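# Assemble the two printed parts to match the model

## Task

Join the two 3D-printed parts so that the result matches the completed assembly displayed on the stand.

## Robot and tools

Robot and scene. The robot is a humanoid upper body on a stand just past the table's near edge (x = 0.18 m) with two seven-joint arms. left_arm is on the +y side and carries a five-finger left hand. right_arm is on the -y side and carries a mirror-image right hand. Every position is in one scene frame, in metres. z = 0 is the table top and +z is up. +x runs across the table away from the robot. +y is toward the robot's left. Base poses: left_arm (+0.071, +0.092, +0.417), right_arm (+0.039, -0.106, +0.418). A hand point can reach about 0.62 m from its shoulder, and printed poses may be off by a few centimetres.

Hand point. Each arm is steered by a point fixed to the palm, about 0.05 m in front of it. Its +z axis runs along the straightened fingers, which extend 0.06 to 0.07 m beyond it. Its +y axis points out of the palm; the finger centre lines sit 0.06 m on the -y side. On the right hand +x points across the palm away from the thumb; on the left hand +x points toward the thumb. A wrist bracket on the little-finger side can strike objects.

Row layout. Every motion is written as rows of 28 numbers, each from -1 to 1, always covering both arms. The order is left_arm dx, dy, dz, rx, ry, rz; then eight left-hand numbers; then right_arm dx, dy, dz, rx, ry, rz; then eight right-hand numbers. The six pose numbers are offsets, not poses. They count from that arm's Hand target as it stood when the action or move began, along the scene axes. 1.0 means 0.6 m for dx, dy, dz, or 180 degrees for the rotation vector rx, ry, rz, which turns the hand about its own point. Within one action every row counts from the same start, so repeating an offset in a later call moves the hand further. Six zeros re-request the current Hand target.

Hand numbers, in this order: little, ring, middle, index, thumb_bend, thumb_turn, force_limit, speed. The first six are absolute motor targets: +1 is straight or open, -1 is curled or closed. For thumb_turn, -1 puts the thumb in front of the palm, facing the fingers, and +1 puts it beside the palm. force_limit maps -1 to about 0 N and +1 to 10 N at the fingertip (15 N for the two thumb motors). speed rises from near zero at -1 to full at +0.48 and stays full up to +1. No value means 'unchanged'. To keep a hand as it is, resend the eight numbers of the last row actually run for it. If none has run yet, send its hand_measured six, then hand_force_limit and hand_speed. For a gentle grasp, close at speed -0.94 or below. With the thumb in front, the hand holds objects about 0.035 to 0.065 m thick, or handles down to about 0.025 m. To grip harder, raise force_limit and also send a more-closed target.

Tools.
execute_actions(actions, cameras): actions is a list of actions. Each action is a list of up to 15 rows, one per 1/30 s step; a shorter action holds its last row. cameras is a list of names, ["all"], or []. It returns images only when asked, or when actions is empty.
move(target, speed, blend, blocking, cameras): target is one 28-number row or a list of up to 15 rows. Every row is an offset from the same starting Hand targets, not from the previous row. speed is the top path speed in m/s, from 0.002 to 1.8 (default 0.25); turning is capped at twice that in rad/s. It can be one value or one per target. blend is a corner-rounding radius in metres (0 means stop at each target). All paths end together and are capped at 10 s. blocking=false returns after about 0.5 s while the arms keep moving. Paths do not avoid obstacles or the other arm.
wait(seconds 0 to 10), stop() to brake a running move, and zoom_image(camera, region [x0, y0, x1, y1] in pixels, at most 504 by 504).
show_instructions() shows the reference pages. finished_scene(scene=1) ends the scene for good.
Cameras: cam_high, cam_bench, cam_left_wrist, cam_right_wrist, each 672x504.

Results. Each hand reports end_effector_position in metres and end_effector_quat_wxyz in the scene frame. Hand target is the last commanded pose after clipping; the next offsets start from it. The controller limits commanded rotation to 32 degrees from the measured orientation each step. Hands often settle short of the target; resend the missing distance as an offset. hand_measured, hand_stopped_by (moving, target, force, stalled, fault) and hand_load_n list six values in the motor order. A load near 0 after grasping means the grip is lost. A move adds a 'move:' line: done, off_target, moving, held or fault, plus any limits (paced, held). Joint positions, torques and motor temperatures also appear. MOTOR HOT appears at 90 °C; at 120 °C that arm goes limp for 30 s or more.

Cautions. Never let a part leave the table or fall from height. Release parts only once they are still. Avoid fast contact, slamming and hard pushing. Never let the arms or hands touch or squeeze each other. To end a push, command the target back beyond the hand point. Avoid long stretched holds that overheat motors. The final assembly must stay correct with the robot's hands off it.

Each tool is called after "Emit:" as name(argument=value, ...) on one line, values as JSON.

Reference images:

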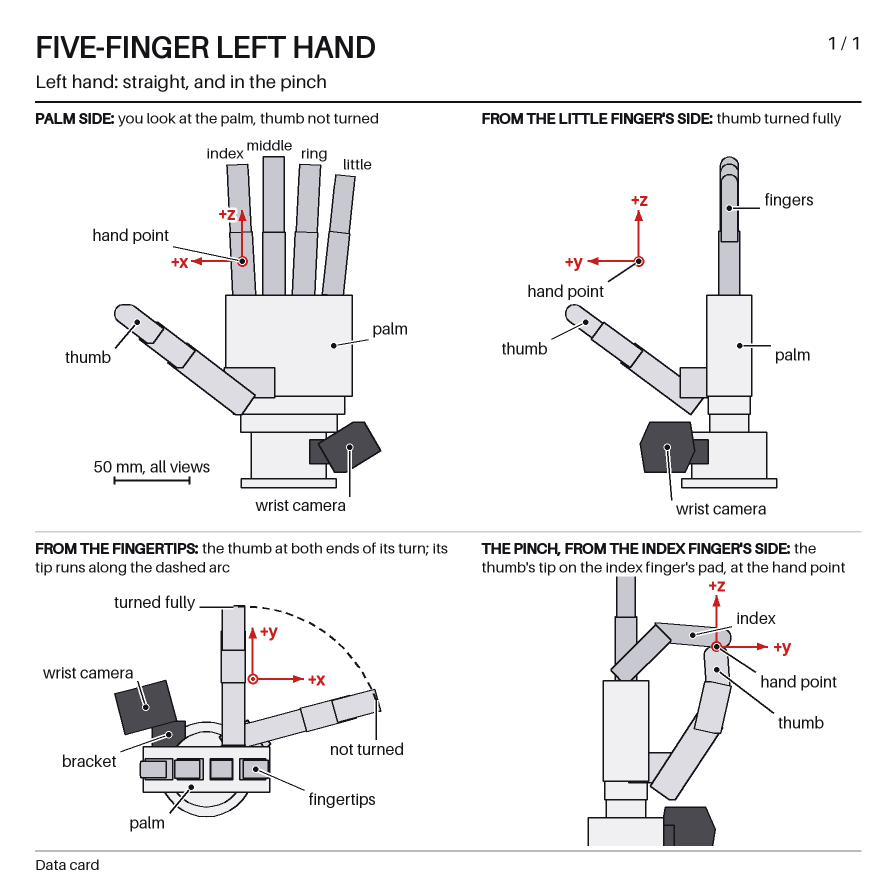

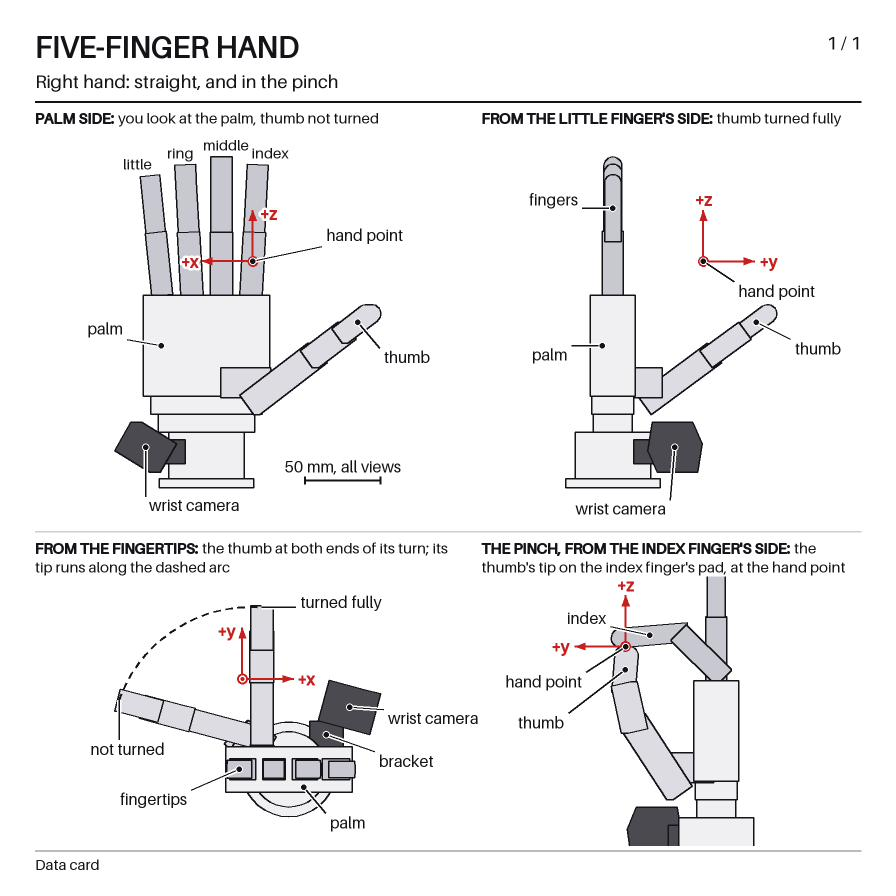

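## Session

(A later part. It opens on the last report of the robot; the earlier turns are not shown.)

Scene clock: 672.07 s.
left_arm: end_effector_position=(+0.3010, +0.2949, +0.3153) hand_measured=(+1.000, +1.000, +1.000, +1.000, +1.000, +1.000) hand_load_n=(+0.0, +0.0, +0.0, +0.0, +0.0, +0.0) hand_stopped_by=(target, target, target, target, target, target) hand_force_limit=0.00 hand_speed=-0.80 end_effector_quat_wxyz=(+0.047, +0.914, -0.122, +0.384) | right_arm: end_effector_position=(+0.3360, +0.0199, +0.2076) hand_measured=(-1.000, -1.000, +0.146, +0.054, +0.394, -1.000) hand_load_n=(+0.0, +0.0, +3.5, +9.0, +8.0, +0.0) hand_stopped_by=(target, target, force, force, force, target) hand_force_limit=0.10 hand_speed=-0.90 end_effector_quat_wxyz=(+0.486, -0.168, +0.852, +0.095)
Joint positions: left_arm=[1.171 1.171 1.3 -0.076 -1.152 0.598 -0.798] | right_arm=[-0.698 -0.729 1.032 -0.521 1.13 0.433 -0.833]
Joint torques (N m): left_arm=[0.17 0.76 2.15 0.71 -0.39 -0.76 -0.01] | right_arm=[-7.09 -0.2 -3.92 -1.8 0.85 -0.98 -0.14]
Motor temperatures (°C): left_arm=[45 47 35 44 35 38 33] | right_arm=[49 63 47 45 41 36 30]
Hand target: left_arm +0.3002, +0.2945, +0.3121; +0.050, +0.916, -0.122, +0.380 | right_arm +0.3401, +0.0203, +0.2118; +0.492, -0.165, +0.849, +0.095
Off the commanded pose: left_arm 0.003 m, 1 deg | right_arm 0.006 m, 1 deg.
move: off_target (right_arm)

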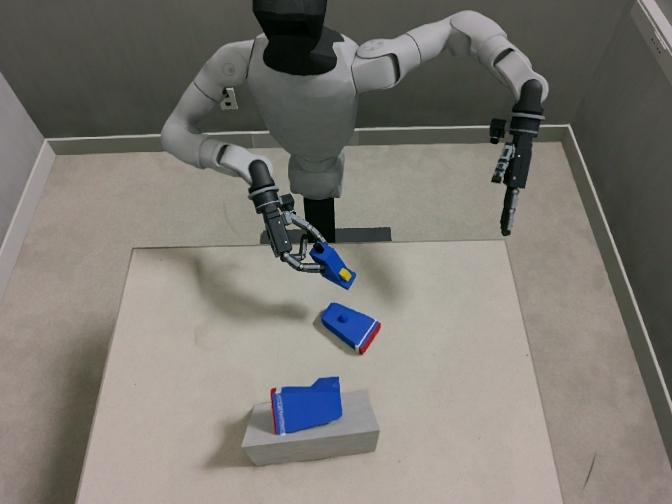

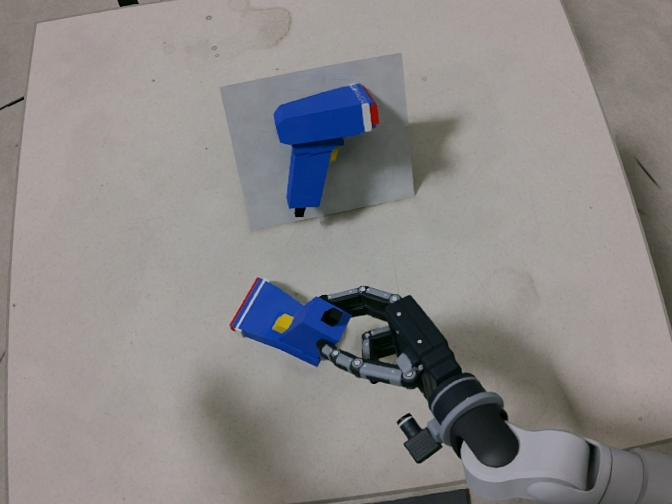

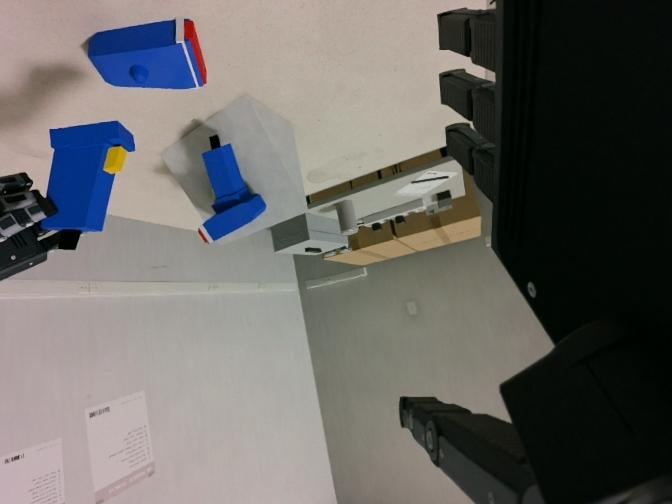

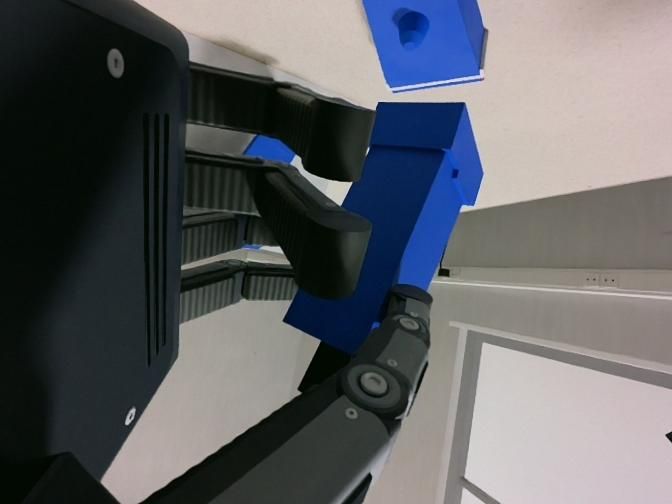

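Emit:
move(target=[[0,0,0,0,0,0,1,1,1,1,1,1,0,-0.8,0.067,0.012,0,0,0,0,-1,-1,-0.7,-0.7,-0.4,-1,0.1,-0.9],[0,0,0,0,0,0,1,1,1,1,1,1,0,-0.8,0.067,0.012,-0.075,0,0,0,-1,-1,-0.7,-0.7,-0.4,-1,0.1,-0.9]], speed=0.1, cameras=["all"])

Emit:
zoom_image(camera="cam_left_wrist", region=[0, 0, 300, 260])

Emit:
zoom_image(camera="cam_high", region=[290, 220, 410, 370])

Emit:
zoom_image(camera="cam_bench", region=[210, 260, 380, 390])

Scene clock: 712.13 s.
left_arm: end_effector_position=(+0.3010, +0.2949, +0.3153) hand_measured=(+1.000, +1.000, +1.000, +1.000, +1.000, +1.000) hand_load_n=(-0.5, +0.0, +0.0, +0.0, +0.0, +0.0) hand_stopped_by=(target, target, target, target, target, target) hand_force_limit=0.00 hand_speed=-0.80 end_effector_quat_wxyz=(+0.047, +0.914, -0.122, +0.384) | right_arm: end_effector_position=(+0.3810, +0.0267, +0.1681) hand_measured=(-1.000, -1.000, +0.146, +0.054, +0.394, -1.000) hand_load_n=(+0.0, +0.0, +3.5, +9.0, +8.0, +0.5) hand_stopped_by=(target, target, force, force, force, target) hand_force_limit=0.10 hand_speed=-0.90 end_effector_quat_wxyz=(+0.492, -0.166, +0.850, +0.094)
Joint positions: left_arm=[1.171 1.171 1.3 -0.076 -1.152 0.598 -0.798] | right_arm=[-0.758 -0.553 1.065 -0.087 0.996 0.301 -0.598]
Joint torques (N m): left_arm=[0.16 0.76 2.14 0.71 -0.39 -0.76 -0.01] | right_arm=[-6.71 0.02 -2.99 -1.79 0.63 -1.38 -0.05]
Motor temperatures (°C): left_arm=[44 47 36 43 34 38 33] | right_arm=[55 53 49 45 41 35 30]
Hand target: left_arm +0.3002, +0.2945, +0.3121; +0.050, +0.916, -0.122, +0.380 | right_arm +0.3803, +0.0275, +0.1668; +0.492, -0.165, +0.849, +0.095
Off the commanded pose: left_arm 0.003 m, 1 deg | right_arm 0.002 m, 0 deg.
move: done

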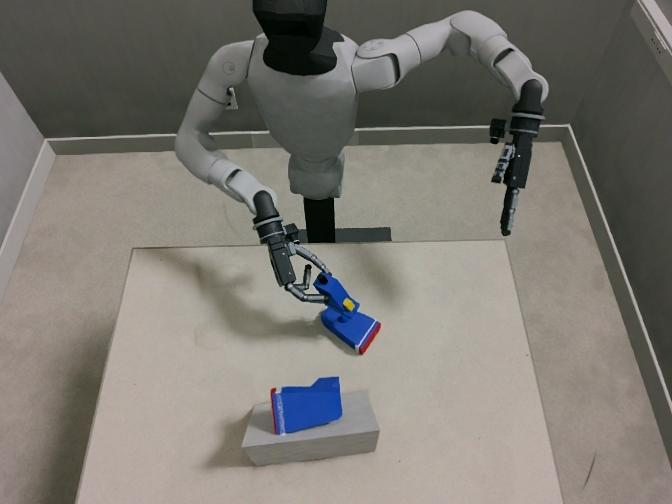

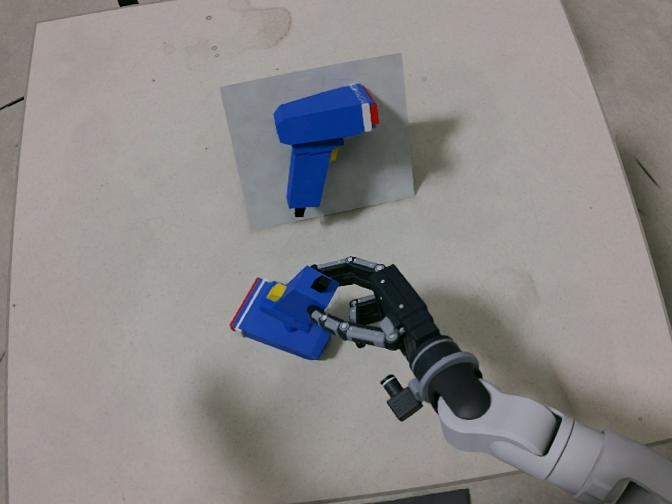

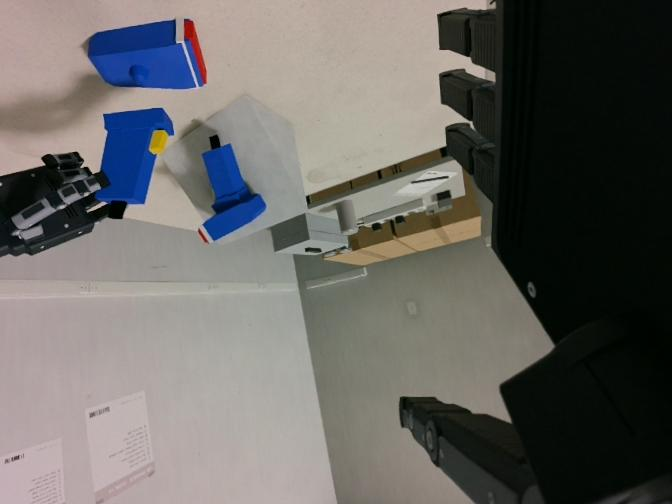

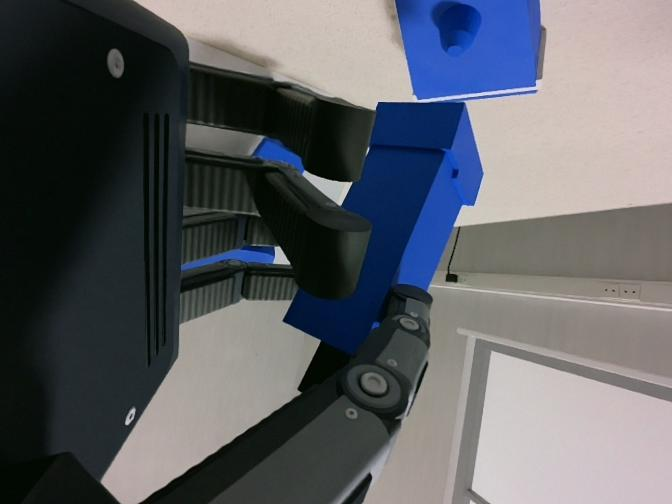

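Scaled by 1.680 from the camera's 672x504 image, which has a finer 960x720 frame.

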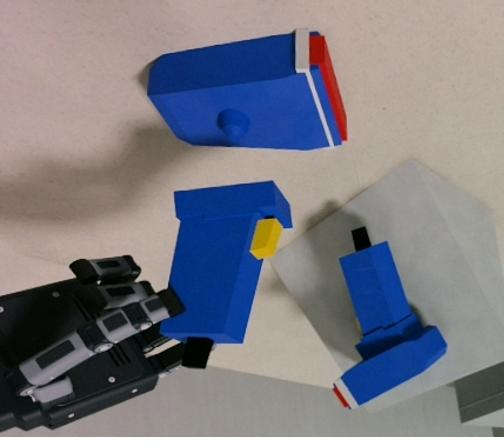

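Scaled by 3.360 from the camera's 672x504 image, which has a finer 960x720 frame.

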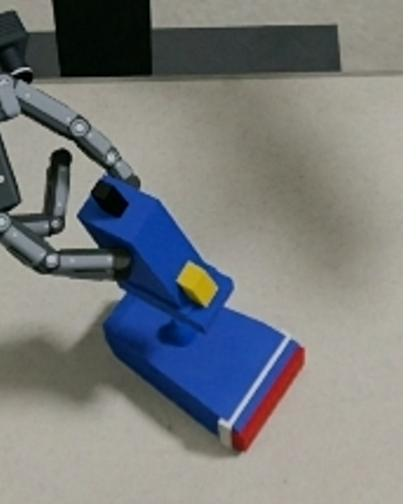

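Scaled by 2.965 from the camera's 672x504 image, which has a finer 960x720 frame.

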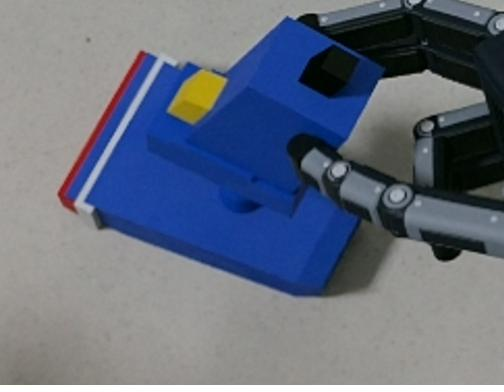

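Emit:
move(target=[[0,0,0,0,0,0,1,1,1,1,1,1,0,-0.8,0.0,0.0035,-0.04,0,0,0,-1,-1,-0.7,-0.7,-0.4,-1,0.1,-0.9]], speed=0.05, cameras=["all"])

Emit:
zoom_image(camera="cam_left_wrist", region=[0, 0, 300, 260])

Emit:
zoom_image(camera="cam_high", region=[290, 220, 410, 370])

Emit:
zoom_image(camera="cam_bench", region=[210, 260, 380, 390])

Scene clock: 739.70 s.
left_arm: end_effector_position=(+0.3010, +0.2949, +0.3153) hand_measured=(+1.000, +1.000, +1.000, +1.000, +1.000, +1.000) hand_load_n=(+0.0, +0.0, +0.0, +0.0, +0.0, +0.0) hand_stopped_by=(target, target, target, target, target, target) hand_force_limit=0.00 hand_speed=-0.80 end_effector_quat_wxyz=(+0.047, +0.914, -0.122, +0.384) | right_arm: end_effector_position=(+0.3815, +0.0291, +0.1444) hand_measured=(-1.000, -1.000, +0.146, +0.054, +0.394, -1.000) hand_load_n=(+0.0, +0.0, +3.5, +9.0, +8.0, +0.0) hand_stopped_by=(target, target, force, force, force, target) hand_force_limit=0.10 hand_speed=-0.90 end_effector_quat_wxyz=(+0.492, -0.166, +0.849, +0.094)
Joint positions: left_arm=[1.171 1.171 1.3 -0.076 -1.152 0.598 -0.798] | right_arm=[-0.736 -0.494 1.111 0.063 0.933 0.197 -0.536]
Joint torques (N m): left_arm=[0.16 0.76 2.14 0.72 -0.39 -0.76 -0.01] | right_arm=[-6.45 0.12 -2.82 -1.76 0.65 -1.39 -0.09]
Motor temperatures (°C): left_arm=[44 47 37 43 34 38 33] | right_arm=[55 52 48 45 41 36 30]
Hand target: left_arm +0.3002, +0.2945, +0.3121; +0.050, +0.916, -0.122, +0.380 | right_arm +0.3803, +0.0296, +0.1428; +0.492, -0.165, +0.849, +0.095
Off the commanded pose: left_arm 0.003 m, 1 deg | right_arm 0.002 m, 0 deg.
move: done

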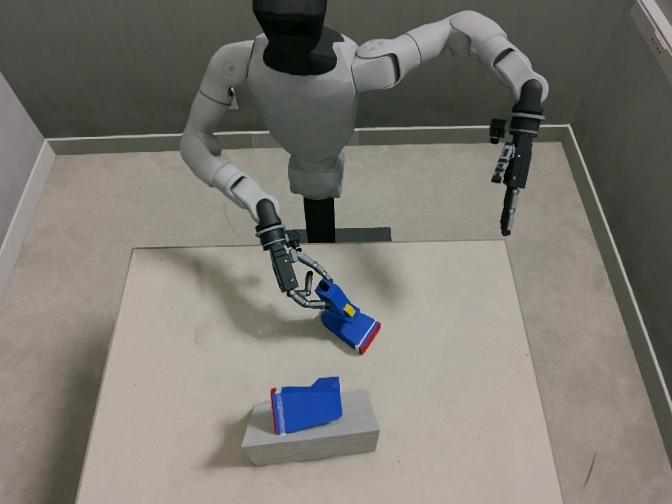

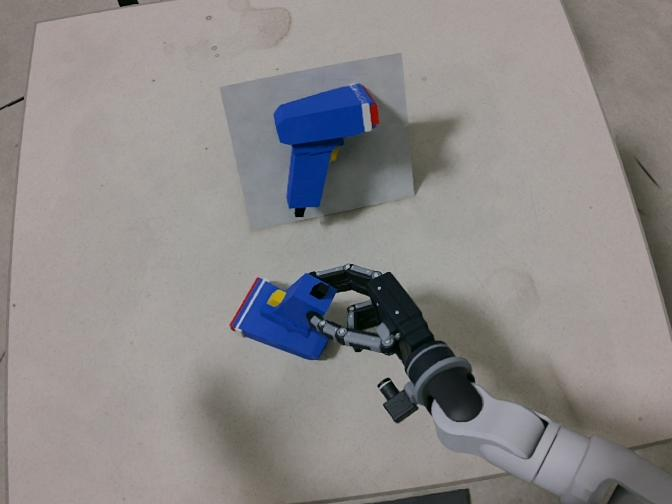

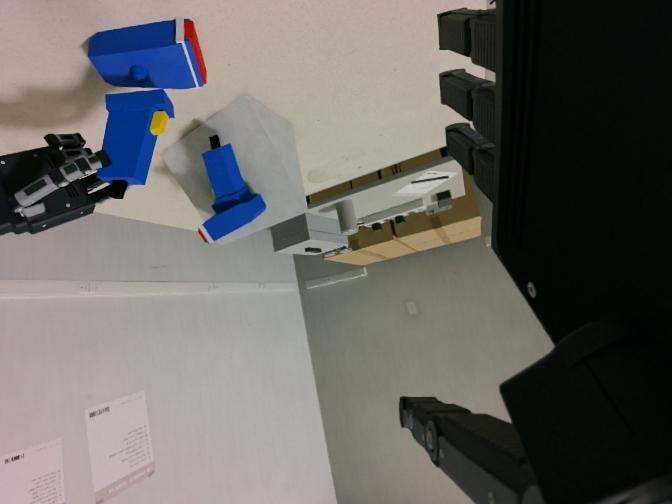

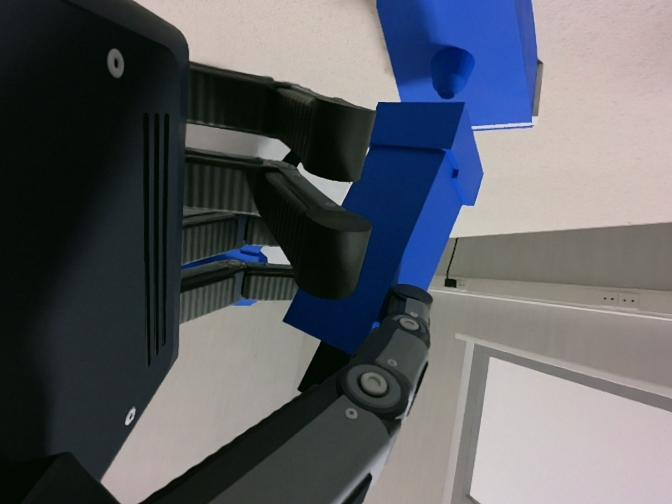

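Scaled by 1.680 from the camera's 672x504 image, which has a finer 960x720 frame.

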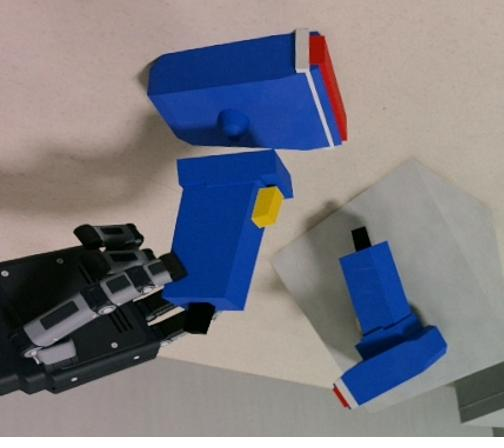

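Scaled by 3.360 from the camera's 672x504 image, which has a finer 960x720 frame.

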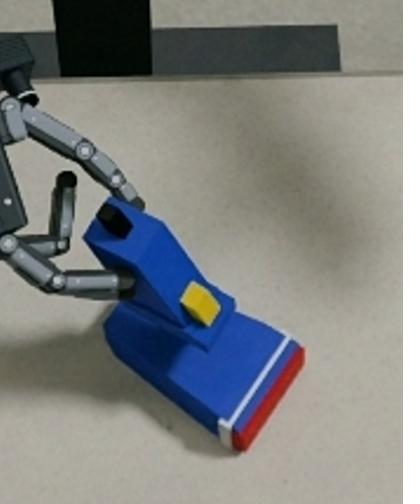

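Scaled by 2.965 from the camera's 672x504 image, which has a finer 960x720 frame.

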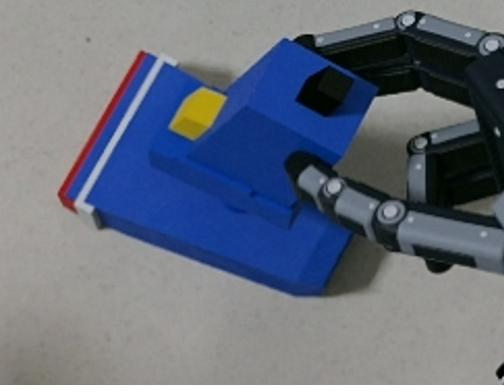

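Emit:
move(target=[[0,0,0,0,0,0,1,1,1,1,1,1,0,-0.8,-0.0005,0.002,-0.04,0,0,0,-1,-1,-0.7,-0.7,-0.4,-1,0.1,-0.9]], speed=0.04, cameras=["all"])

Emit:
zoom_image(camera="cam_left_wrist", region=[0, 0, 300, 260])

Emit:
zoom_image(camera="cam_high", region=[290, 220, 410, 370])

Emit:
zoom_image(camera="cam_bench", region=[210, 260, 380, 390])

Scene clock: 753.70 s.
left_arm: end_effector_position=(+0.3010, +0.2949, +0.3153) hand_measured=(+1.000, +1.000, +1.000, +1.000, +1.000, +1.000) hand_load_n=(+0.0, +0.0, +0.0, +0.0, +0.0, +0.0) hand_stopped_by=(target, target, target, target, target, target) hand_force_limit=0.00 hand_speed=-0.80 end_effector_quat_wxyz=(+0.047, +0.914, -0.122, +0.384) | right_arm: end_effector_position=(+0.3816, +0.0301, +0.1205) hand_measured=(-1.000, -1.000, +0.146, +0.054, +0.394, -1.000) hand_load_n=(+0.0, +0.0, +3.5, +9.0, +8.0, +0.0) hand_stopped_by=(target, target, force, force, force, target) hand_force_limit=0.10 hand_speed=-0.90 end_effector_quat_wxyz=(+0.492, -0.166, +0.849, +0.094)
Joint positions: left_arm=[1.171 1.171 1.3 -0.076 -1.152 0.598 -0.798] | right_arm=[-0.719 -0.427 1.151 0.238 0.886 0.083 -0.471]
Joint torques (N m): left_arm=[0.17 0.77 2.15 0.72 -0.39 -0.76 -0.01] | right_arm=[-6.42 0.2 -2.58 -1.82 0.71 -1.44 -0.08]
Hand target: left_arm +0.3002, +0.2945, +0.3121; +0.050, +0.916, -0.122, +0.380 | right_arm +0.3800, +0.0308, +0.1188; +0.492, -0.165, +0.849, +0.095
Off the commanded pose: left_arm 0.003 m, 1 deg | right_arm 0.002 m, 0 deg.
move: done

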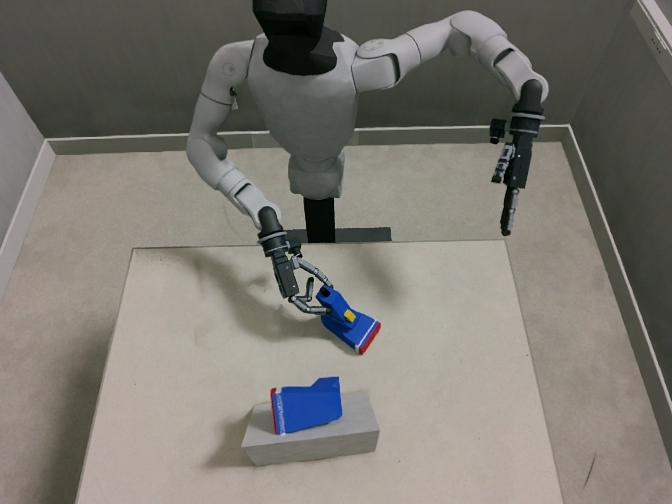

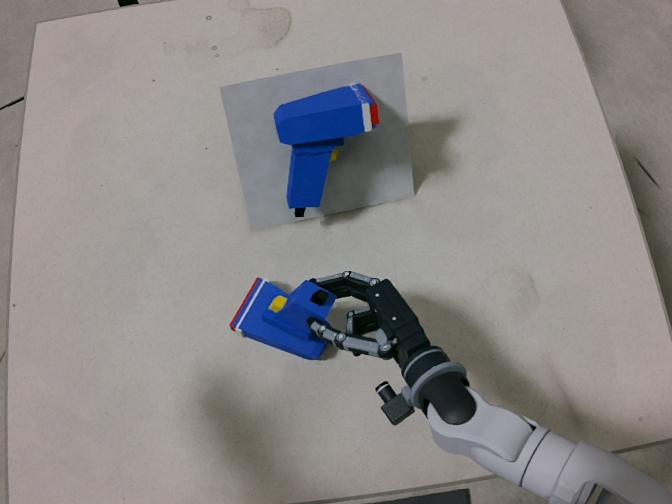

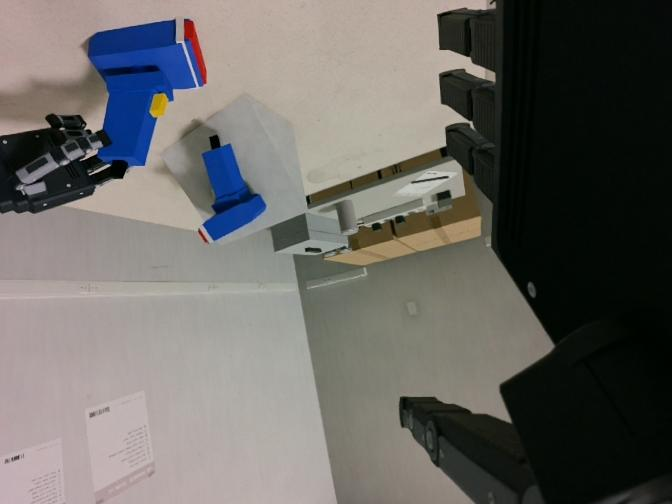

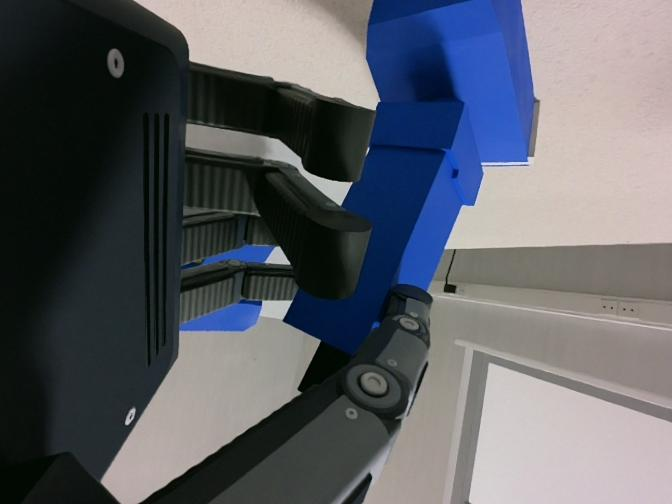

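Scaled by 1.680 from the camera's 672x504 image, which has a finer 960x720 frame.

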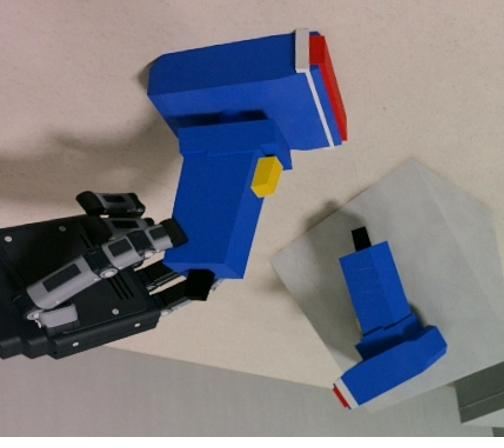

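Scaled by 3.360 from the camera's 672x504 image, which has a finer 960x720 frame.

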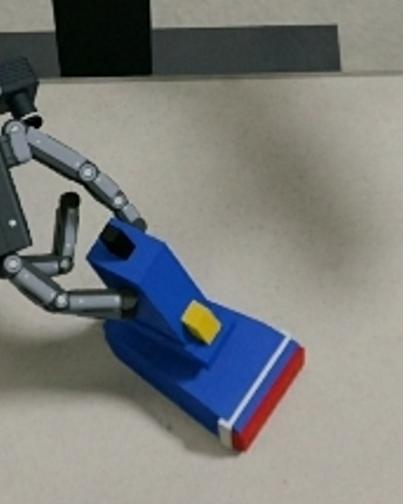

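Scaled by 2.965 from the camera's 672x504 image, which has a finer 960x720 frame.

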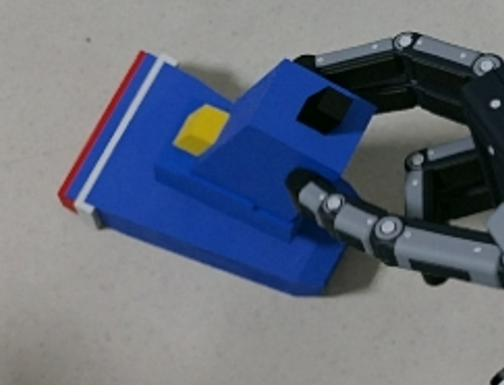

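Emit:
move(target=[[0,0,0,0,0,0,1,1,1,1,1,1,0,-0.8,0,0,-0.022,0,0,0,-1,-1,-0.7,-0.7,-0.4,-1,0.1,-0.9]], speed=0.03, cameras=["all"])

Emit:
zoom_image(camera="cam_left_wrist", region=[0, 0, 300, 260])

Emit:
zoom_image(camera="cam_bench", region=[210, 260, 380, 390])

Scene clock: 766.93 s.
left_arm: end_effector_position=(+0.3010, +0.2949, +0.3153) hand_measured=(+1.000, +1.000, +1.000, +1.000, +1.000, +1.000) hand_load_n=(+0.0, +0.0, +0.0, +0.0, +0.0, +0.0) hand_stopped_by=(target, target, target, target, target, target) hand_force_limit=0.00 hand_speed=-0.80 end_effector_quat_wxyz=(+0.047, +0.914, -0.122, +0.384) | right_arm: end_effector_position=(+0.3832, +0.0309, +0.1098) hand_measured=(-1.000, -1.000, +0.146, +0.054, +0.394, -1.000) hand_load_n=(+0.0, +0.0, +1.5, +7.0, +5.5, +0.0) hand_stopped_by=(target, target, force, force, force, target) hand_force_limit=0.10 hand_speed=-0.90 end_effector_quat_wxyz=(+0.496, -0.166, +0.847, +0.094)
Joint positions: left_arm=[1.171 1.171 1.3 -0.076 -1.152 0.598 -0.798] | right_arm=[-0.719 -0.386 1.175 0.349 0.87 0.008 -0.431]
Joint torques (N m): left_arm=[0.17 0.76 2.15 0.72 -0.39 -0.76 -0.01] | right_arm=[-6.06 0.35 -2.31 -1.61 0.75 -1.3 -0.09]
Hand target: left_arm +0.3002, +0.2945, +0.3121; +0.050, +0.916, -0.122, +0.380 | right_arm +0.3800, +0.0308, +0.1056; +0.492, -0.165, +0.849, +0.095
Off the commanded pose: left_arm 0.003 m, 1 deg | right_arm 0.005 m, 1 deg.
move: off_target (right_arm)

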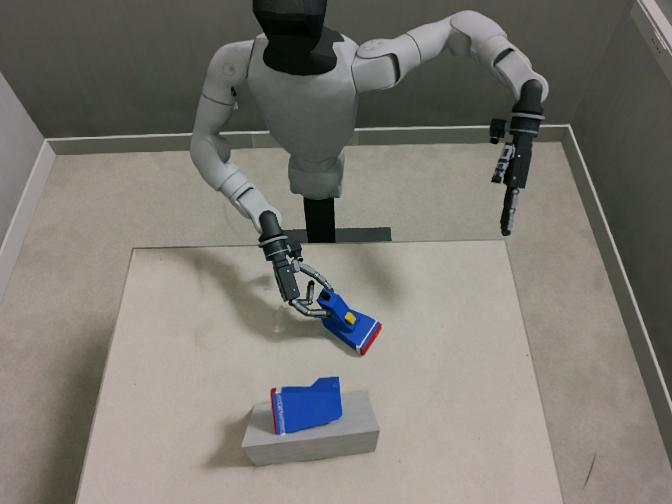

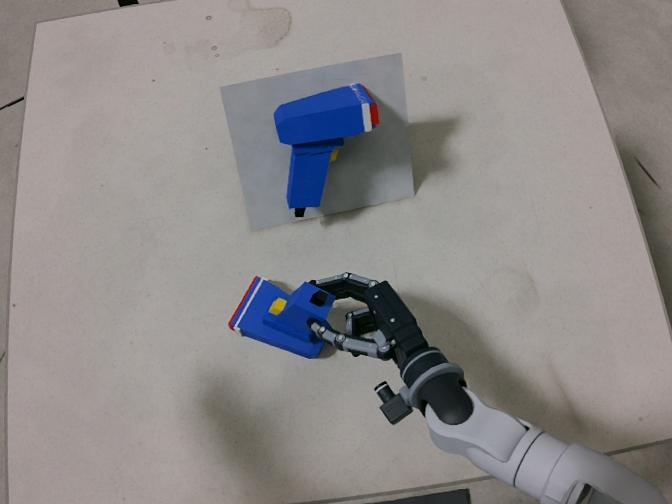

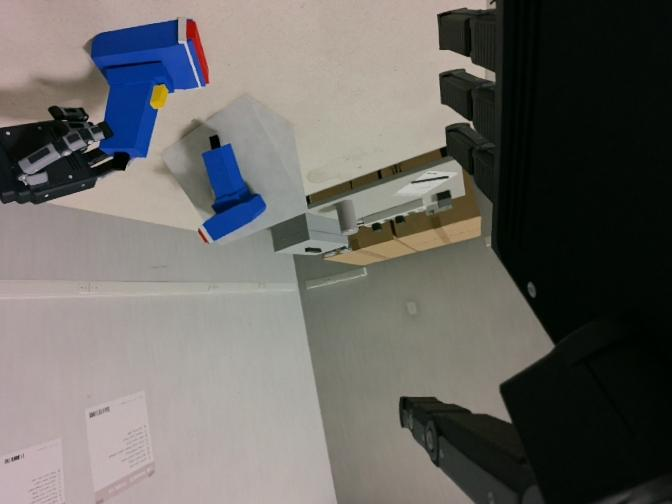

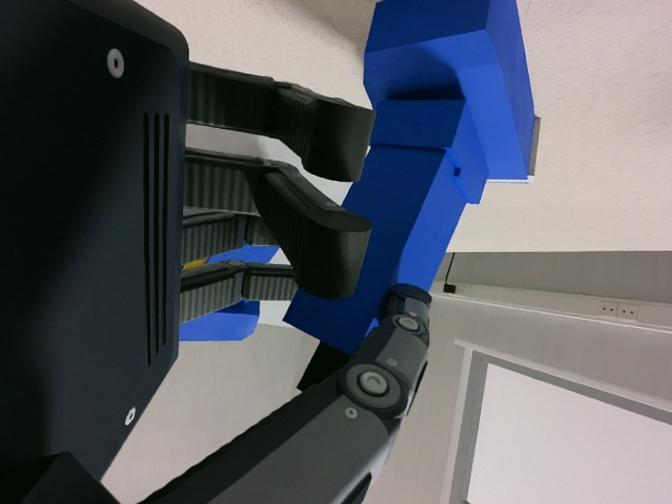

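Scaled by 1.680 from the camera's 672x504 image, which has a finer 960x720 frame.

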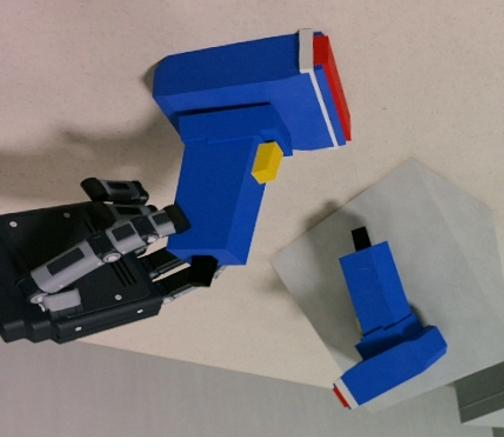

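Scaled by 2.965 from the camera's 672x504 image, which has a finer 960x720 frame.

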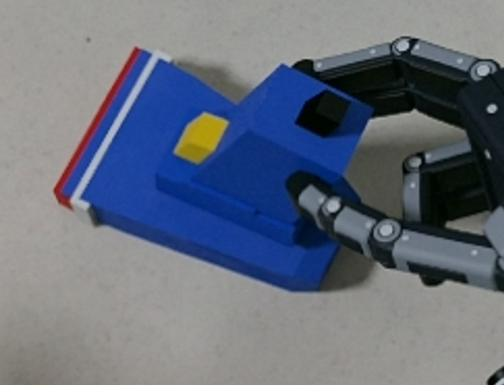

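Emit:
move(target=[[0,0,0,0,0,0,1,1,1,1,1,1,0,-0.8,0,0,-0.025,0,0,0,-1,-1,-0.7,-0.7,-0.4,-1,0.1,-0.9]], speed=0.03, cameras=["all"])

Emit:
zoom_image(camera="cam_left_wrist", region=[0, 0, 300, 260])

Emit:
zoom_image(camera="cam_bench", region=[210, 260, 380, 390])

Scene clock: 774.87 s.
left_arm: end_effector_position=(+0.3010, +0.2949, +0.3153) hand_measured=(+1.000, +1.000, +1.000, +1.000, +1.000, +1.000) hand_load_n=(+0.0, +0.0, +0.0, +0.0, +0.0, +0.0) hand_stopped_by=(target, target, target, target, target, target) hand_force_limit=0.00 hand_speed=-0.80 end_effector_quat_wxyz=(+0.047, +0.914, -0.122, +0.384) | right_arm: end_effector_position=(+0.3873, +0.0336, +0.1054) hand_measured=(-1.000, -1.000, +0.146, +0.054, +0.394, -1.000) hand_load_n=(+0.0, +0.0, +0.0, +7.0, +6.0, +0.5) hand_stopped_by=(target, target, force, force, force, target) hand_force_limit=0.10 hand_speed=-0.90 end_effector_quat_wxyz=(+0.509, -0.160, +0.840, +0.102)
Joint positions: left_arm=[1.171 1.171 1.3 -0.076 -1.152 0.598 -0.798] | right_arm=[-0.719 -0.33 1.191 0.48 0.86 -0.097 -0.381]
Joint torques (N m): left_arm=[0.17 0.76 2.14 0.72 -0.4 -0.76 -0.01] | right_arm=[-5.76 0.18 -1.25 -0.74 0.87 -0.37 -0.12]
Hand target: left_arm +0.3002, +0.2945, +0.3121; +0.050, +0.916, -0.122, +0.380 | right_arm +0.3800, +0.0308, +0.0906; +0.492, -0.165, +0.849, +0.095
Off the commanded pose: left_arm 0.003 m, 1 deg | right_arm 0.017 m, 2 deg.
move: off_target (right_arm)

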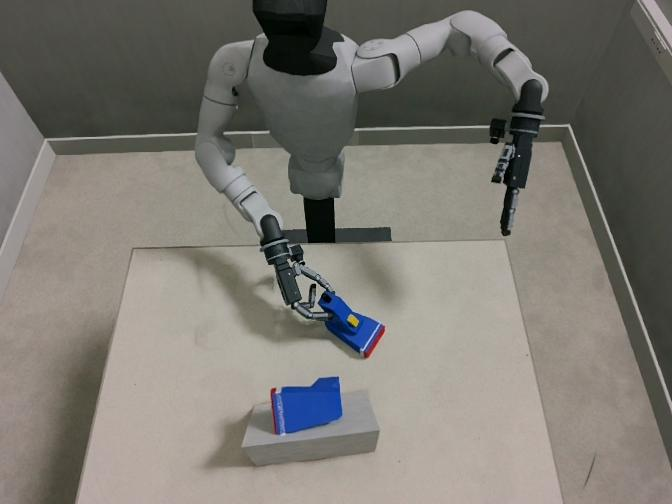

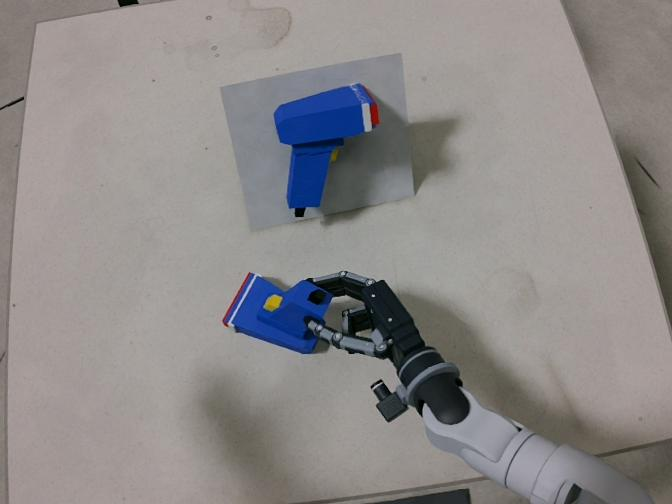

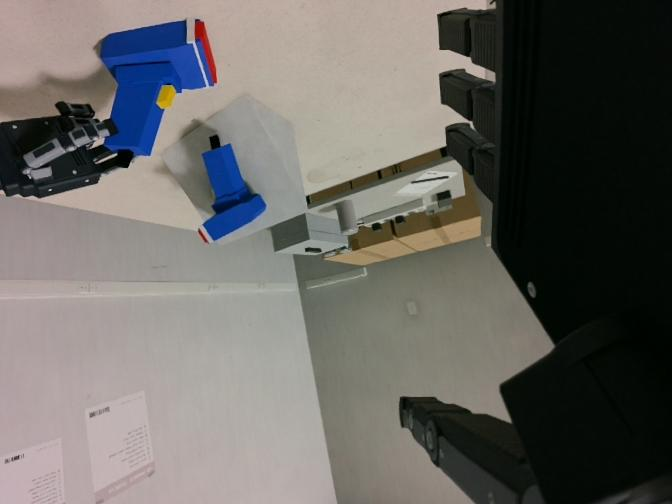

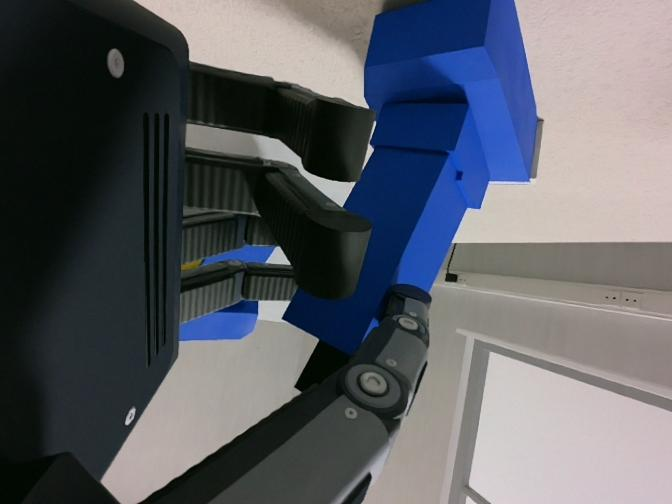

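Scaled by 1.680 from the camera's 672x504 image, which has a finer 960x720 frame.

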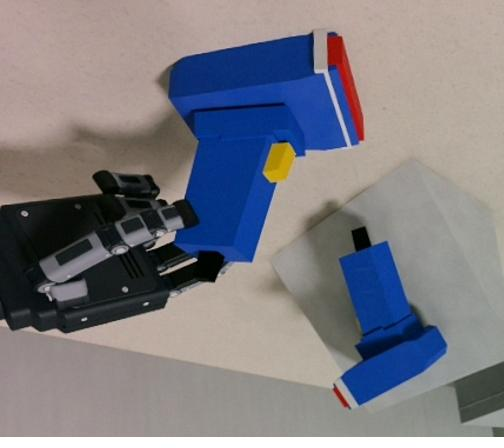

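Scaled by 2.965 from the camera's 672x504 image, which has a finer 960x720 frame.

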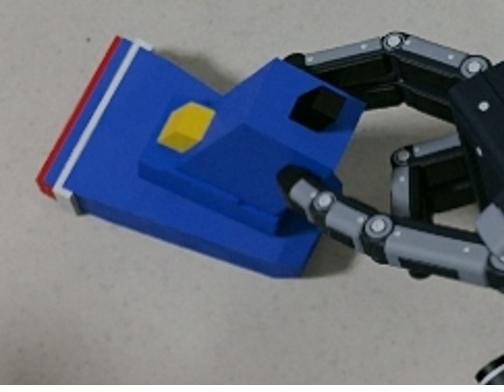

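Emit:
zoom_image(camera="cam_left_wrist", region=[80, 0, 240, 160])

Emit:
zoom_image(camera="cam_right_wrist", region=[340, 0, 560, 260])

Emit:
zoom_image(camera="cam_high", region=[300, 270, 400, 370])

Scaled by 3.150 from the camera's 672x504 image, which has a finer 960x720 frame.

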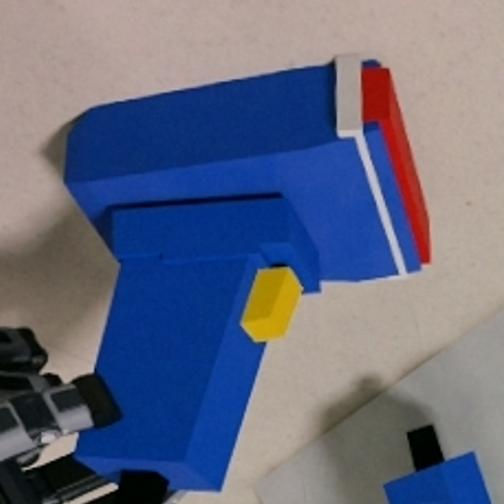

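Scaled by 1.938 from the camera's 672x504 image, which has a finer 960x720 frame.

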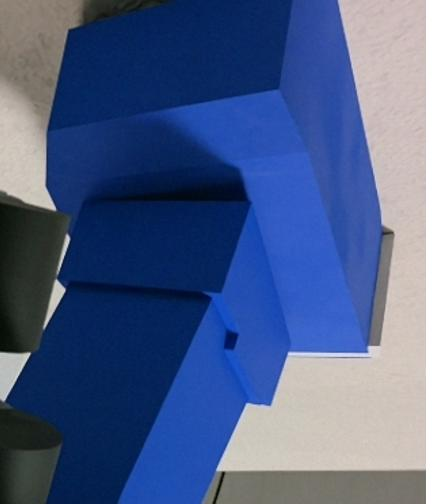

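Scaled by 5.040 from the camera's 672x504 image, which has a finer 960x720 frame.

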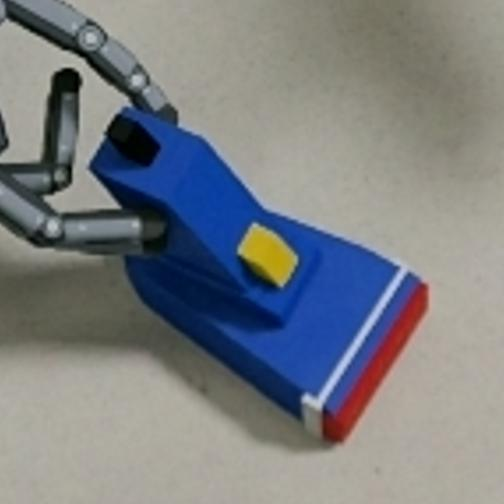

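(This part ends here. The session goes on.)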